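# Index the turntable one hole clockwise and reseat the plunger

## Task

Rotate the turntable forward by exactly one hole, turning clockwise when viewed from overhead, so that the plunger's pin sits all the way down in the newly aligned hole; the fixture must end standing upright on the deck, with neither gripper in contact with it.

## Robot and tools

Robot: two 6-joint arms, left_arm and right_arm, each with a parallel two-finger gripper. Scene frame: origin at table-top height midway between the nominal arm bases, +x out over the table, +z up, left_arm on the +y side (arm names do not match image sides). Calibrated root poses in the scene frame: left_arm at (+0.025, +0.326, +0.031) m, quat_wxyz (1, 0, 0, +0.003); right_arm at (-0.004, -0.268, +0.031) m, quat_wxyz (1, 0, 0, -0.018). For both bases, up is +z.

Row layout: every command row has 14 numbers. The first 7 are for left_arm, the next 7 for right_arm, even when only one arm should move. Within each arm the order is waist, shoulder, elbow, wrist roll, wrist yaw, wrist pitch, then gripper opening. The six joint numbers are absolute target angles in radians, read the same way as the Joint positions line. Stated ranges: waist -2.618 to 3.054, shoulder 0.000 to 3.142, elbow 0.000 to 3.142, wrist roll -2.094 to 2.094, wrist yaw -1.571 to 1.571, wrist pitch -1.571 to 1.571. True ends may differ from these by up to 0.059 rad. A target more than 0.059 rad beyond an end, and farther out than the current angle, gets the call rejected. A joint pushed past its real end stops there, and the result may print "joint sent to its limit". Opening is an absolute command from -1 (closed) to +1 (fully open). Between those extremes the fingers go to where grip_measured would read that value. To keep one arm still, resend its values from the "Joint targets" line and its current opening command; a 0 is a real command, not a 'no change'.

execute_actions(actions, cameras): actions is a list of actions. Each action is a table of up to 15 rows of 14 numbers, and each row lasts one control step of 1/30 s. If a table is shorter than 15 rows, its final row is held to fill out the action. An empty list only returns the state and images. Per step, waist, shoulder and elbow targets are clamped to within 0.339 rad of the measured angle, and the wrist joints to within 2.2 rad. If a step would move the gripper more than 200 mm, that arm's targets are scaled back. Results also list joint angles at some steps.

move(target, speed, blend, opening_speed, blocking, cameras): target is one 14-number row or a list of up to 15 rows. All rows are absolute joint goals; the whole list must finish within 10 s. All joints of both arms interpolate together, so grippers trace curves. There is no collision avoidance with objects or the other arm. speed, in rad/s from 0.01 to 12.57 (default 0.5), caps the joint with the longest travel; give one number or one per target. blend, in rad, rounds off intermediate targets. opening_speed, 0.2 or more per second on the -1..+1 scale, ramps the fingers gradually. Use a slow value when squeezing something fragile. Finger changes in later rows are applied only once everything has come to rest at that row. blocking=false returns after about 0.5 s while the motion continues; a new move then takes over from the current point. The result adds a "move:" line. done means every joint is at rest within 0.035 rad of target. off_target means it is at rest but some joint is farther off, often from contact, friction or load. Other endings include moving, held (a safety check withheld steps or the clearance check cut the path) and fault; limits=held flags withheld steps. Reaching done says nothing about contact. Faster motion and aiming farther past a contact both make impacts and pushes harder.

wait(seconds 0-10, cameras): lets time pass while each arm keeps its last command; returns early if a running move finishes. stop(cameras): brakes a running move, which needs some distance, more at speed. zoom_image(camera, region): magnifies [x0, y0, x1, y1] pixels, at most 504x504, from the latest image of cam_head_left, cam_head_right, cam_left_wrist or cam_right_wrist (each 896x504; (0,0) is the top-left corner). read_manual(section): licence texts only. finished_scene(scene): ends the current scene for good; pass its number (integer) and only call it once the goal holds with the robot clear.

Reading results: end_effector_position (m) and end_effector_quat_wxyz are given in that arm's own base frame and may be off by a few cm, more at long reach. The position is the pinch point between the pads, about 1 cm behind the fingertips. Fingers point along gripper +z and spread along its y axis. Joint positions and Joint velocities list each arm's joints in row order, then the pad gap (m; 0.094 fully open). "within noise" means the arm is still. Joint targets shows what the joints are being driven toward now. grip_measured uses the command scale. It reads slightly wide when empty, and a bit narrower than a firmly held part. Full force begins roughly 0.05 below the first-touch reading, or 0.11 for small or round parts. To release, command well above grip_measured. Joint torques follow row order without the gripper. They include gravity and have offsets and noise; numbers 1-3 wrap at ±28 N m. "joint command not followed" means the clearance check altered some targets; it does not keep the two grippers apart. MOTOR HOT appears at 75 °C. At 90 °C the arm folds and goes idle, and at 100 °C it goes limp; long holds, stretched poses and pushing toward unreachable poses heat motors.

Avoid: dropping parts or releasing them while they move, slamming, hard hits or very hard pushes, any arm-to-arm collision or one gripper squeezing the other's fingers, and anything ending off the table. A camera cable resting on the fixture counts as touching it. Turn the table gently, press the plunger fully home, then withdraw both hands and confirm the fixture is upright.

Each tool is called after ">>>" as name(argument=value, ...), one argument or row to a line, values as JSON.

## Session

>>> zoom_image(
  camera="cam_head_left",
  region=[340, 215, 560, 415],
)

>>> move(
  target=[-0.35, 1.6, 1.5, -0.4, 0, -1.2, -0.25, 0.25, 1.52, 0.17, 0.05, 0.1, 1.1, 0.0],
  speed=1.2,
  blocking=false,
  cameras=[],
)

There is no camera image to zoom into. zoom_image works after the next result that has camera images. Camera images come with the result of a call that names cameras in "cameras".

Scene clock: 0.50 s.
left_arm: end_effector_position=(+0.4141, -0.0186, +0.1413) grip_measured=-0.248 end_effector_quat_wxyz=(+0.646, -0.008, +0.763, +0.021) | right_arm: end_effector_position=(+0.3597, -0.0348, +0.1376) grip_measured=+0.002 end_effector_quat_wxyz=(+0.675, +0.098, +0.728, -0.074)
Joint names: [waist, shoulder, elbow, wrist roll, wrist yaw, wrist pitch]
Joint positions: left_arm=[-0.114 1.56 0.403 -0.003 -0.155 0.99 0.035] | right_arm=[0.037 1.506 0.165 0.047 0.279 1.26 0.047]
Joint velocities: left_arm=[-0.129 -0.012 0.593 -0.168 0.095 -1.106 0.001] | right_arm=[0.115 0.012 -0.002 -0.037 -0.037 -0.139 0]
Joint torques (N m): left_arm=[-0.59 -5.22 6.17 -0.14 0.11 2] | right_arm=[0.66 -4.12 6.08 0.01 -0.04 1.67]
Heat: left arm: 32 °C; right arm: 30 °C.
Joint targets: left_arm=[-0.129 1.565 0.461 -0.043 -0.135 0.812] | right_arm=[0.053 1.505 0.170 0.047 0.260 1.238]
Tool commands: left_gripper/opening=-0.25 right_gripper/opening=+0.0
move: running; left_arm: the wrist pitch is farthest, 2.190 rad from its target; right_arm: the waist is farthest, 0.213 rad from its target
No camera images: "cameras" was empty.

>>> wait(
  seconds=0.1,
  cameras=["cam_head_left"],
)

>>> zoom_image(
  camera="cam_head_left",
  region=[360, 225, 520, 385],
)

Scene clock: 3.93 s.
left_arm: end_effector_position=(+0.3221, -0.1134, +0.1755) grip_measured=-0.249 end_effector_quat_wxyz=(+0.129, -0.023, +0.990, -0.047) | right_arm: end_effector_position=(+0.3523, +0.0681, +0.1009) grip_measured=+0.002 end_effector_quat_wxyz=(+0.620, -0.043, +0.782, +0.048)
Joint names: [waist, shoulder, elbow, wrist roll, wrist yaw, wrist pitch]
Joint positions: left_arm=[-0.344 1.586 1.473 -0.39 -0.005 -1.183 0.035] | right_arm=[0.241 1.506 0.165 0.047 0.107 1.111 0.047]
Joint velocities: within noise
Joint torques (N m): left_arm=[-0.57 -5.65 7.65 -0.1 0.04 0.77] | right_arm=[0.79 -3.08 6.12 0.05 -0.06 1.68]
Heat: left arm: 32 °C; right arm: 30 °C.
Joint targets: left_arm=[-0.350 1.600 1.500 -0.400 0.000 -1.200] | right_arm=[0.250 1.520 0.170 0.050 0.100 1.100]
Tool commands: left_gripper/opening=-0.25 right_gripper/opening=+0.0
earlier move: done
wait: 0.00 of 0.1 s (the move ended)
Images, in order (width x height): cam_head_left 896x504.

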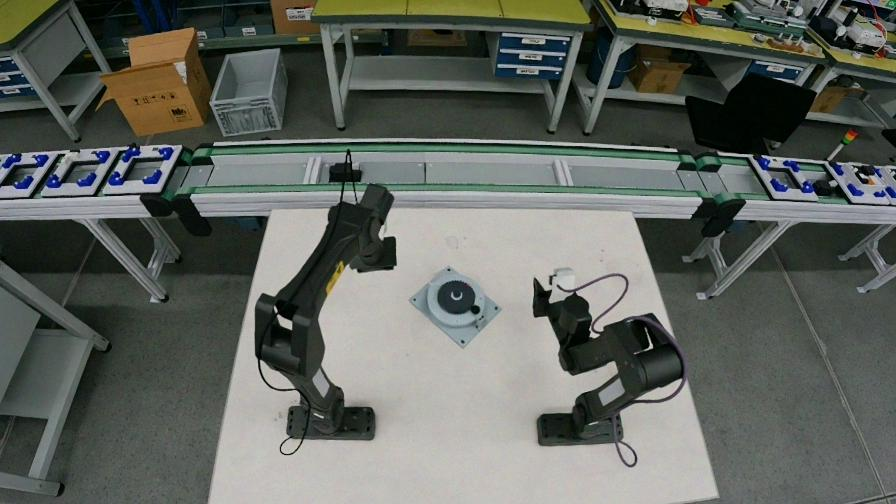

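Scaled by 3.150 from the camera's 896x504 image, which has a finer 1280x720 frame.

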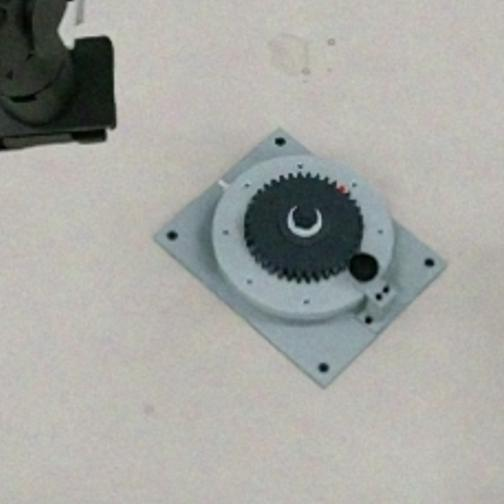

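>>> move(
  target=[
    [-0.6, 1.75, 1.65, -1.5, 0, -1.25, -0.25, 0.5, 1.50, 0.13, 0.02, 0.03, 1.04, 0.0],
    [-0.739, 2.263, 2.066, -2.058, 0, -1.371, -0.25, 0.697, 1.475, 0.098, 0, -0.005, 0.992, 0.0],
  ],
  speed=1.2,
  blend=[0.15, 0],
  cameras=["cam_left_wrist","cam_right_wrist"],
)

>>> zoom_image(
  camera="cam_left_wrist",
  region=[380, 250, 540, 410],
)

>>> zoom_image(
  camera="cam_right_wrist",
  region=[370, 210, 530, 370],
)

Scene clock: 33.90 s.
left_arm: end_effector_position=(+0.3262, -0.2976, +0.0830) grip_measured=-0.249 end_effector_quat_wxyz=(+0.000, -0.607, +0.795, -0.007) | right_arm: end_effector_position=(+0.2574, +0.2122, +0.0579) grip_measured=+0.002 end_effector_quat_wxyz=(+0.525, -0.276, +0.783, +0.189)
Joint names: [waist, shoulder, elbow, wrist roll, wrist yaw, wrist pitch]
Joint positions: left_arm=[-0.741 2.251 2.041 -2.045 0.003 -1.346 0.035] | right_arm=[0.688 1.496 0.106 0.007 0.003 1.002 0.047]
Joint velocities: within noise
Joint torques (N m): left_arm=[0.09 -11.82 7.23 -0.11 -0.03 0.14] | right_arm=[0.83 -5.33 4.62 -0.06 -0.09 1.64]
Heat: left arm: 33 °C; right arm: 32 °C.
Joint targets: left_arm=[-0.739 2.263 2.066 -2.058 0.000 -1.371] | right_arm=[0.697 1.475 0.098 0.000 -0.005 0.992]
move: done
Images, in order (width x height): cam_left_wrist 896x504, cam_right_wrist 896x504.

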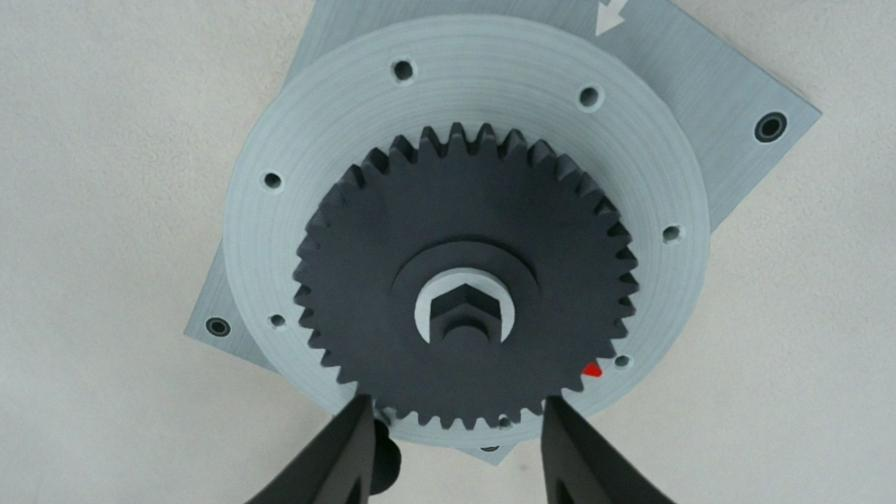

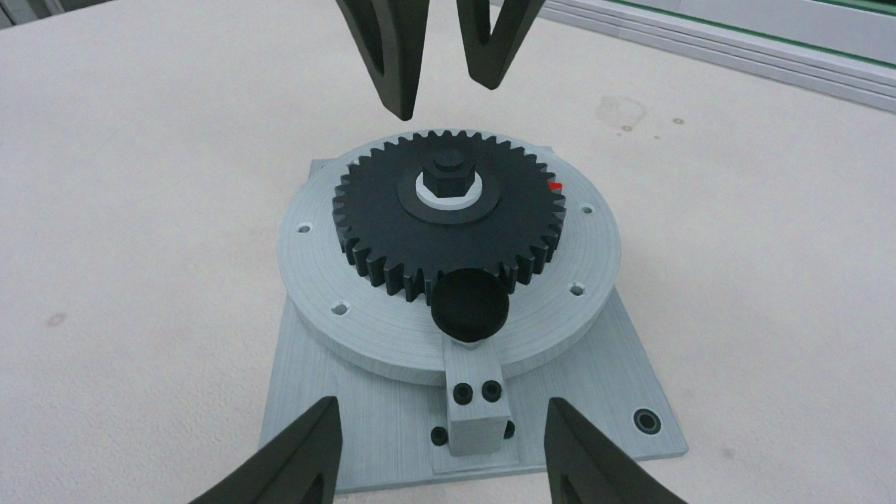

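Scaled by 3.150 from the camera's 896x504 image, which has a finer 1280x720 frame.

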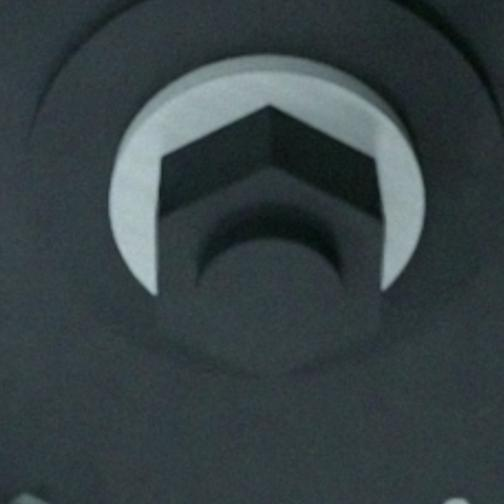

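Scaled by 3.150 from the camera's 896x504 image, which has a finer 1280x720 frame.

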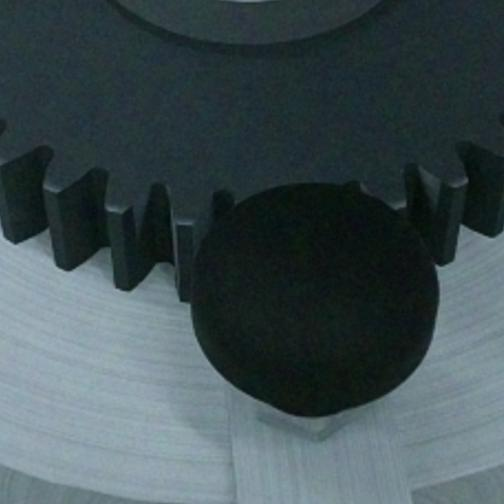

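>>> move(
  target=[
    [-0.739, 2.298, 1.940, -2.058, 0, -1.223, -0.25, 0.662, 1.855, 0.304, 0.0, -0.005, 1.178, 0.0],
    [-0.739, 2.298, 1.940, -2.058, 0, -1.223, -0.78, 0.662, 1.855, 0.304, 0.0, -0.005, 1.178, -0.75],
  ],
  speed=0.5,
  opening_speed=0.6,
  cameras=["cam_left_wrist","cam_right_wrist"],
)

>>> move(
  target=[-0.739, 2.298, 1.940, -2.058, 0, -1.223, -0.80, 0.662, 1.683, 0.316, 0.0, -0.005, 1.506, -0.78],
  speed=0.5,
  cameras=["cam_left_wrist","cam_right_wrist"],
)

Scene clock: 65.50 s.
left_arm: end_effector_position=(+0.3291, -0.3007, +0.0514) grip_measured=-0.647 end_effector_quat_wxyz=(-0.001, -0.608, +0.794, -0.008) | right_arm: end_effector_position=(+0.3016, +0.2403, +0.0358) grip_measured=-0.486 end_effector_quat_wxyz=(+0.527, -0.270, +0.785, +0.185)
Joint names: [waist, shoulder, elbow, wrist roll, wrist yaw, wrist pitch]
Joint positions: left_arm=[-0.741 2.275 1.955 -2.047 0.005 -1.236 0.017] | right_arm=[0.671 1.839 0.291 0.007 0.002 1.162 0.024]
Joint velocities: within noise
Joint torques (N m): left_arm=[0.13 -10.89 4.07 -0.11 -0.04 0.58] | right_arm=[-0.98 -4.88 5.7 -0.06 -0.09 1.86]
Heat: left arm: 34 °C; right arm: 34 °C.
Joint targets: left_arm=[-0.739 2.298 1.940 -2.058 0.000 -1.223] | right_arm=[0.662 1.855 0.304 0.000 -0.005 1.178]
move: done
Images, in order (width x height): cam_left_wrist 896x504, cam_right_wrist 896x504.

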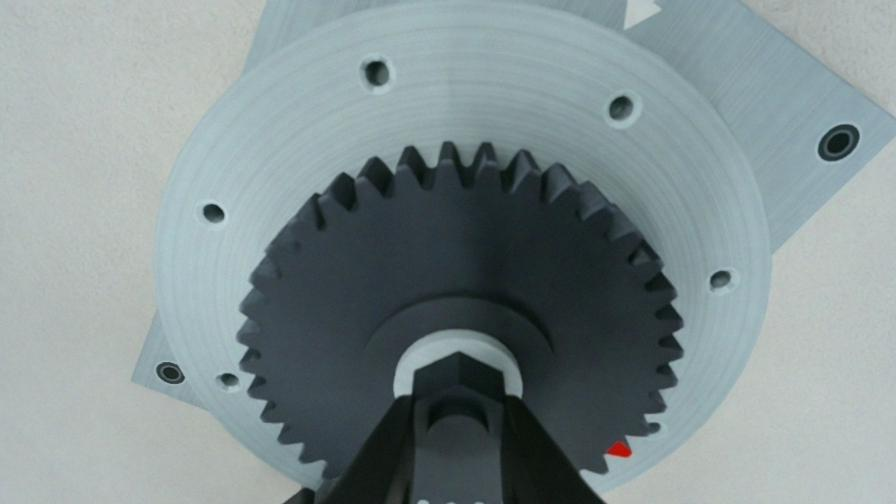

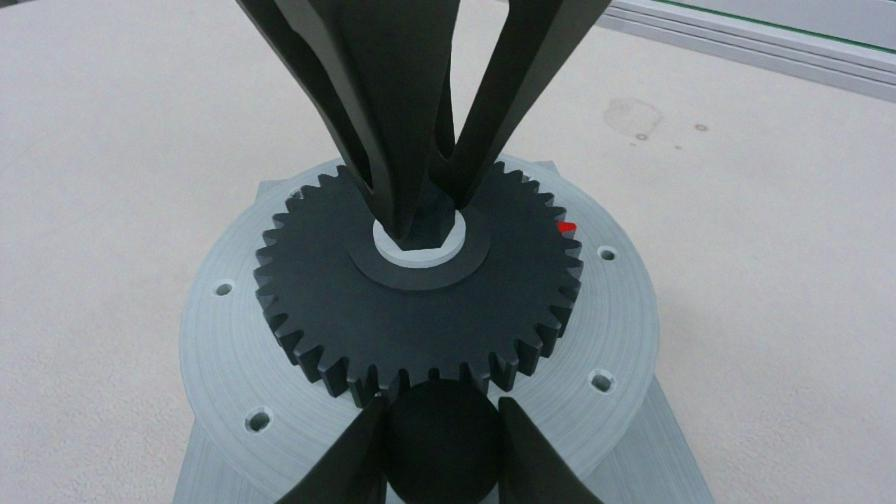

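Scene clock: 66.50 s.
left_arm: end_effector_position=(+0.3289, -0.3010, +0.0514) grip_measured=-0.647 end_effector_quat_wxyz=(-0.002, -0.608, +0.794, -0.008) | right_arm: end_effector_position=(+0.3028, +0.2412, +0.0470) grip_measured=-0.486 end_effector_quat_wxyz=(+0.537, -0.267, +0.777, +0.189)
Joint names: [waist, shoulder, elbow, wrist roll, wrist yaw, wrist pitch]
Joint positions: left_arm=[-0.741 2.275 1.955 -2.047 0.007 -1.236 0.017] | right_arm=[0.671 1.803 0.288 0.007 0.002 1.156 0.024]
Joint velocities: within noise
Joint torques (N m): left_arm=[0.08 -10.99 4.1 -0.11 -0.06 0.58] | right_arm=[-0.9 -15.68 7.3 -0.05 -0.08 4.93]
Heat: left arm: 34 °C; right arm: 35 °C.
Joint targets: left_arm=[-0.739 2.298 1.940 -2.058 0.000 -1.223] | right_arm=[0.662 1.683 0.316 0.000 -0.005 1.506]
move: off_target (right_arm); right_arm: the wrist pitch is farthest, 0.350 rad from its target
Images, in order (width x height): cam_left_wrist 896x504, cam_right_wrist 896x504.

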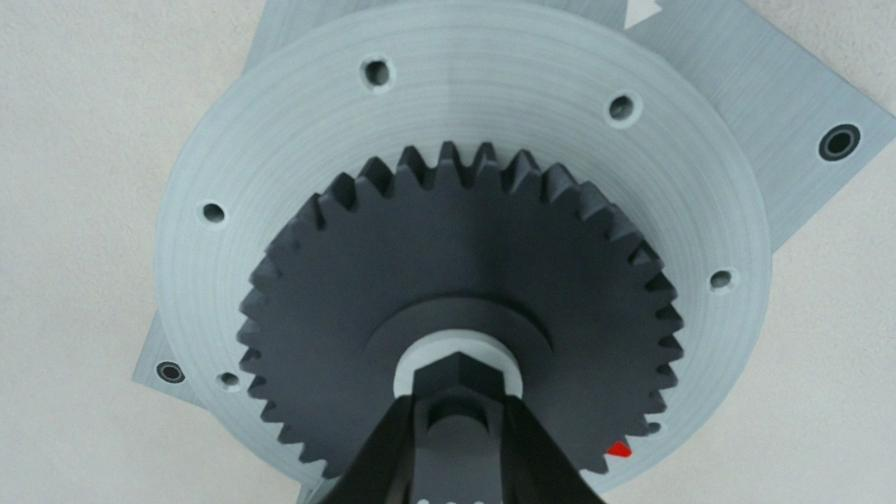

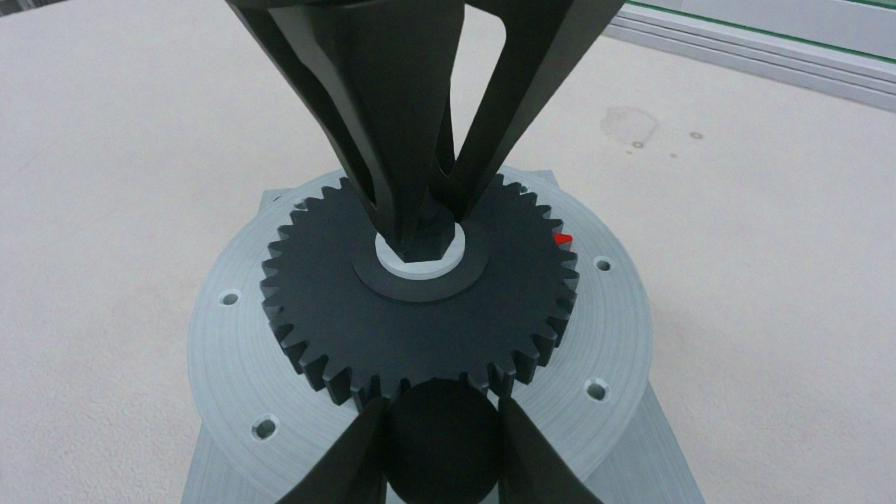

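>>> move(
  target=[
    [-0.739, 2.298, 1.940, -2.058, 0, -1.223, -0.40, 0.662, 1.683, 0.316, 0.0, -0.005, 1.506, -0.78],
    [-0.739, 2.298, 1.920, -2.058, 0, -1.2015, -0.40, 0.662, 1.683, 0.316, 0.0, -0.005, 1.506, -0.78],
    [-0.739, 2.298, 1.920, -2.058, 0, -1.2015, -0.80, 0.662, 1.683, 0.316, 0.0, -0.005, 1.506, -0.78],
  ],
  speed=0.3,
  opening_speed=0.8,
  cameras=[],
)

>>> move(
  target=[-0.739, 2.298, 1.920, -1.248, 0, -1.2015, -0.80, 0.662, 1.683, 0.316, 0.0, -0.005, 1.506, -0.78],
  speed=0.8,
  cameras=["cam_left_wrist","cam_right_wrist"],
)

>>> move(
  target=[-0.739, 2.298, 1.920, -1.248, 0, -1.2015, -0.80, 0.662, 1.855, 0.304, 0.0, -0.005, 1.178, -0.78],
  speed=0.4,
  cameras=["cam_left_wrist","cam_right_wrist"],
)

Scene clock: 89.73 s.
left_arm: end_effector_position=(+0.3288, -0.3016, +0.0465) grip_measured=-0.628 end_effector_quat_wxyz=(-0.003, -0.608, +0.794, -0.010) | right_arm: end_effector_position=(+0.3028, +0.2412, +0.0471) grip_measured=-0.486 end_effector_quat_wxyz=(+0.537, -0.267, +0.777, +0.189)
Joint names: [waist, shoulder, elbow, wrist roll, wrist yaw, wrist pitch]
Joint positions: left_arm=[-0.741 2.275 1.936 -2.047 0.01 -1.214 0.017] | right_arm=[0.671 1.803 0.288 0.007 0.002 1.156 0.024]
Joint velocities: within noise
Joint torques (N m): left_arm=[0.08 -10.92 4.05 -0.11 -0.09 0.59] | right_arm=[-0.96 -15.66 7.34 -0.07 -0.09 4.93]
Heat: left arm: 35 °C; right arm: 62 °C.
Joint targets: left_arm=[-0.739 2.298 1.920 -2.058 0.000 -1.202] | right_arm=[0.662 1.683 0.316 0.000 -0.005 1.506]
move: off_target (right_arm); right_arm: the wrist pitch is farthest, 0.350 rad from its target
No camera images: "cameras" was empty.

Scene clock: 91.63 s.
left_arm: end_effector_position=(+0.3278, -0.3010, +0.0465) grip_measured=-0.629 end_effector_quat_wxyz=(-0.001, -0.259, +0.966, -0.009) | right_arm: end_effector_position=(+0.3028, +0.2412, +0.0471) grip_measured=-0.486 end_effector_quat_wxyz=(+0.537, -0.267, +0.777, +0.189)
Joint names: [waist, shoulder, elbow, wrist roll, wrist yaw, wrist pitch]
Joint positions: left_arm=[-0.741 2.275 1.936 -1.264 0.011 -1.218 0.017] | right_arm=[0.671 1.803 0.288 0.007 0.002 1.156 0.024]
Joint velocities: within noise
Joint torques (N m): left_arm=[0.09 -10.92 4.05 0.23 -0.1 0.62] | right_arm=[-0.98 -15.6 7.27 -0.04 -0.08 4.92]
Heat: left arm: 35 °C; right arm: 64 °C.
Joint targets: left_arm=[-0.739 2.298 1.920 -1.248 0.000 -1.201] | right_arm=[0.662 1.683 0.316 0.000 -0.005 1.506]
move: off_target (right_arm); right_arm: the wrist pitch is farthest, 0.350 rad from its target
Images, in order (width x height): cam_left_wrist 896x504, cam_right_wrist 896x504.

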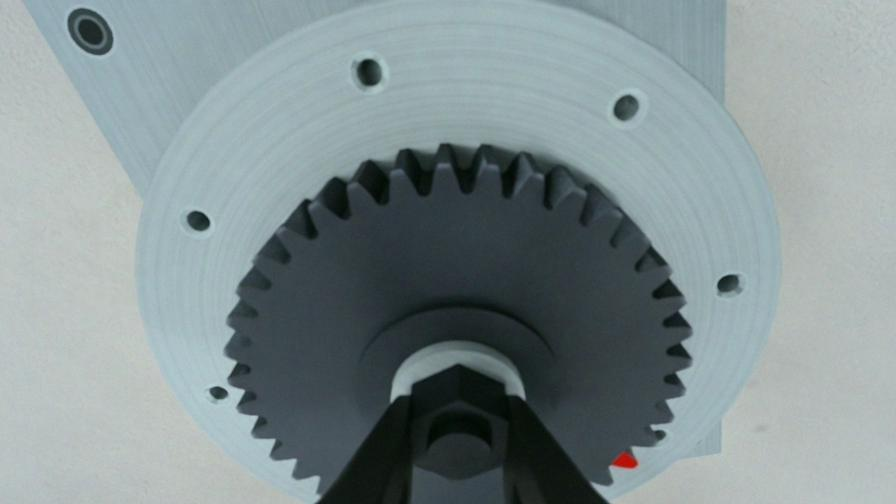

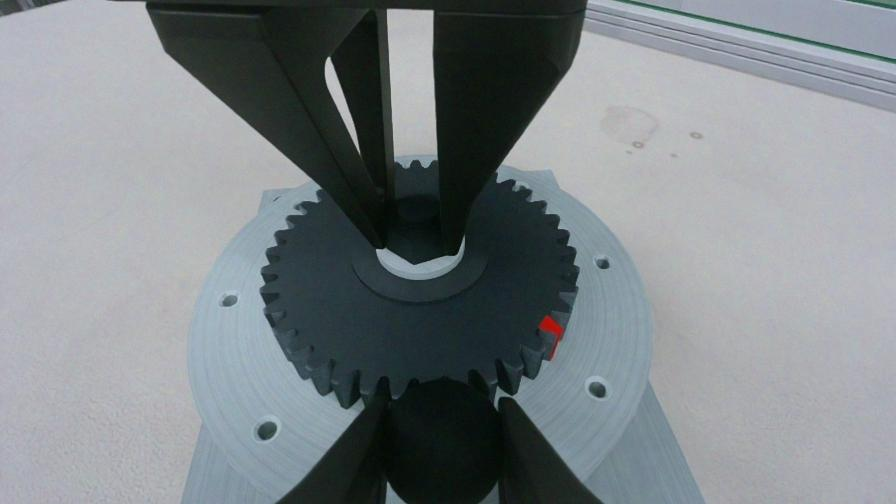

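Scene clock: 92.73 s.
left_arm: end_effector_position=(+0.3278, -0.3010, +0.0465) grip_measured=-0.629 end_effector_quat_wxyz=(-0.001, -0.256, +0.967, -0.009) | right_arm: end_effector_position=(+0.3014, +0.2402, +0.0362) grip_measured=-0.486 end_effector_quat_wxyz=(+0.526, -0.270, +0.785, +0.185)
Joint names: [waist, shoulder, elbow, wrist roll, wrist yaw, wrist pitch]
Joint positions: left_arm=[-0.741 2.275 1.936 -1.259 0.011 -1.218 0.017] | right_arm=[0.671 1.833 0.291 0.007 0.001 1.154 0.024]
Joint velocities: within noise
Joint torques (N m): left_arm=[0.1 -10.92 4.04 0.14 -0.1 0.63] | right_arm=[-0.98 -4.46 5.71 -0.04 -0.08 1.96]
Heat: left arm: 35 °C; right arm: 63 °C.
Joint targets: left_arm=[-0.739 2.298 1.920 -1.248 0.000 -1.201] | right_arm=[0.662 1.855 0.304 0.000 -0.005 1.178]
move: done
Images, in order (width x height): cam_left_wrist 896x504, cam_right_wrist 896x504.

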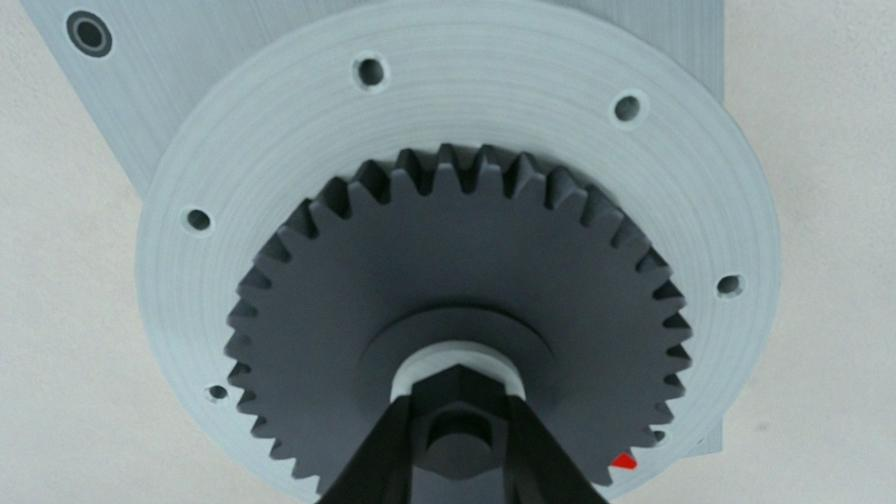

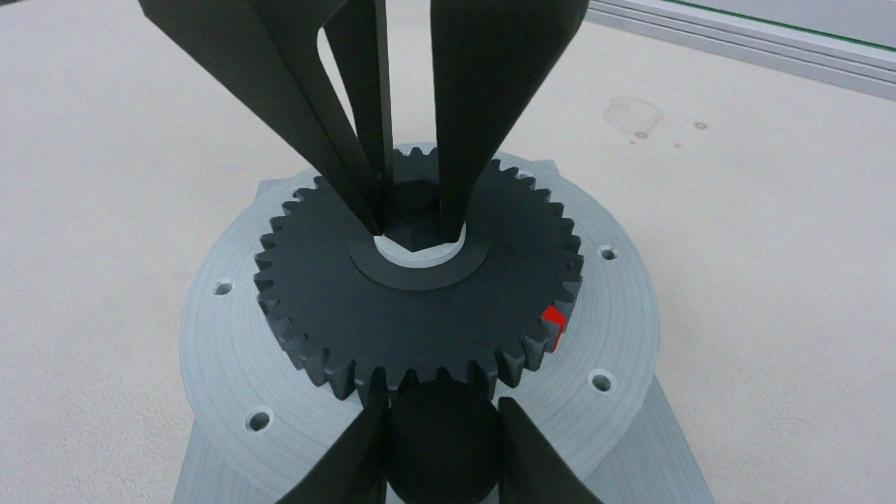

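>>> move(
  target=[
    [-0.739, 2.298, 1.920, -1.248, 0, -1.2015, -0.25, 0.662, 1.855, 0.304, 0.0, -0.005, 1.178, 0.0],
    [-0.739, 2.28, 2.066, -1.248, 0, -1.371, -0.25, 0.662, 1.475, 0.098, 0.0, -0.005, 0.992, 0.0],
    [-0.3, 1.6, 1.5, -0.8, 0, -1.2, -0.25, 0.25, 1.50, 0.15, 0.0, 0.0, 1.1, 0.0],
  ],
  speed=[0.5, 0.8, 1.2],
  blend=[0, 0.1, 0],
  cameras=["cam_head_left"],
)

>>> zoom_image(
  camera="cam_head_left",
  region=[400, 255, 520, 355],
)

Scene clock: 105.17 s.
left_arm: end_effector_position=(+0.3287, -0.1024, +0.1788) grip_measured=-0.251 end_effector_quat_wxyz=(+0.110, -0.250, +0.960, -0.071) | right_arm: end_effector_position=(+0.3371, +0.0907, +0.0866) grip_measured=-0.002 end_effector_quat_wxyz=(+0.598, -0.101, +0.791, +0.081)
Joint names: [waist, shoulder, elbow, wrist roll, wrist yaw, wrist pitch]
Joint positions: left_arm=[-0.303 1.611 1.516 -0.812 0.004 -1.214 0.035] | right_arm=[0.259 1.499 0.134 0.007 -0.003 1.089 0.047]
Joint velocities: within noise
Joint torques (N m): left_arm=[0.2 -8.21 4.27 0.13 -0.03 1.1] | right_arm=[-0.94 -3.77 7.13 -0.06 0.01 1.87]
Heat: left arm: 36 °C; right arm: 51 °C.
Joint targets: left_arm=[-0.300 1.600 1.500 -0.800 0.000 -1.200] | right_arm=[0.250 1.500 0.150 0.000 0.000 1.100]
move: done
Images, in order (width x height): cam_head_left 896x504.

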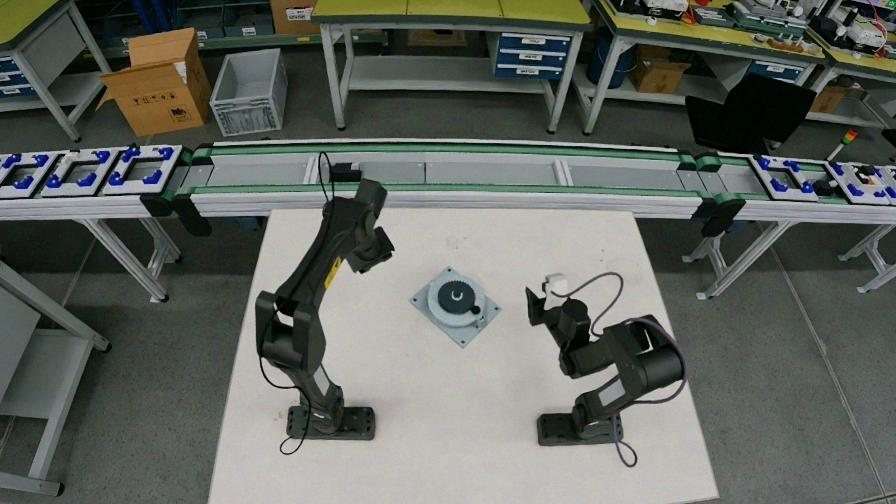

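Scaled by 4.200 from the camera's 896x504 image, which has a finer 1280x720 frame.

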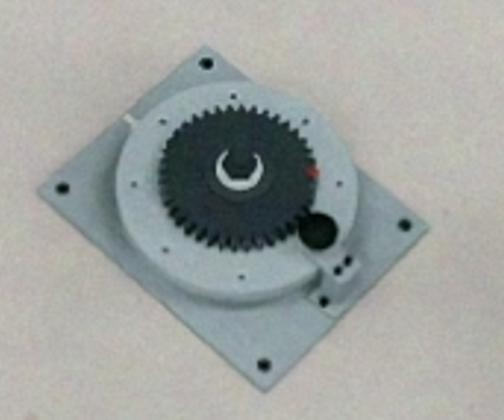

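>>> finished_scene(
  scene=2,
)

The scene is finished: the task was done.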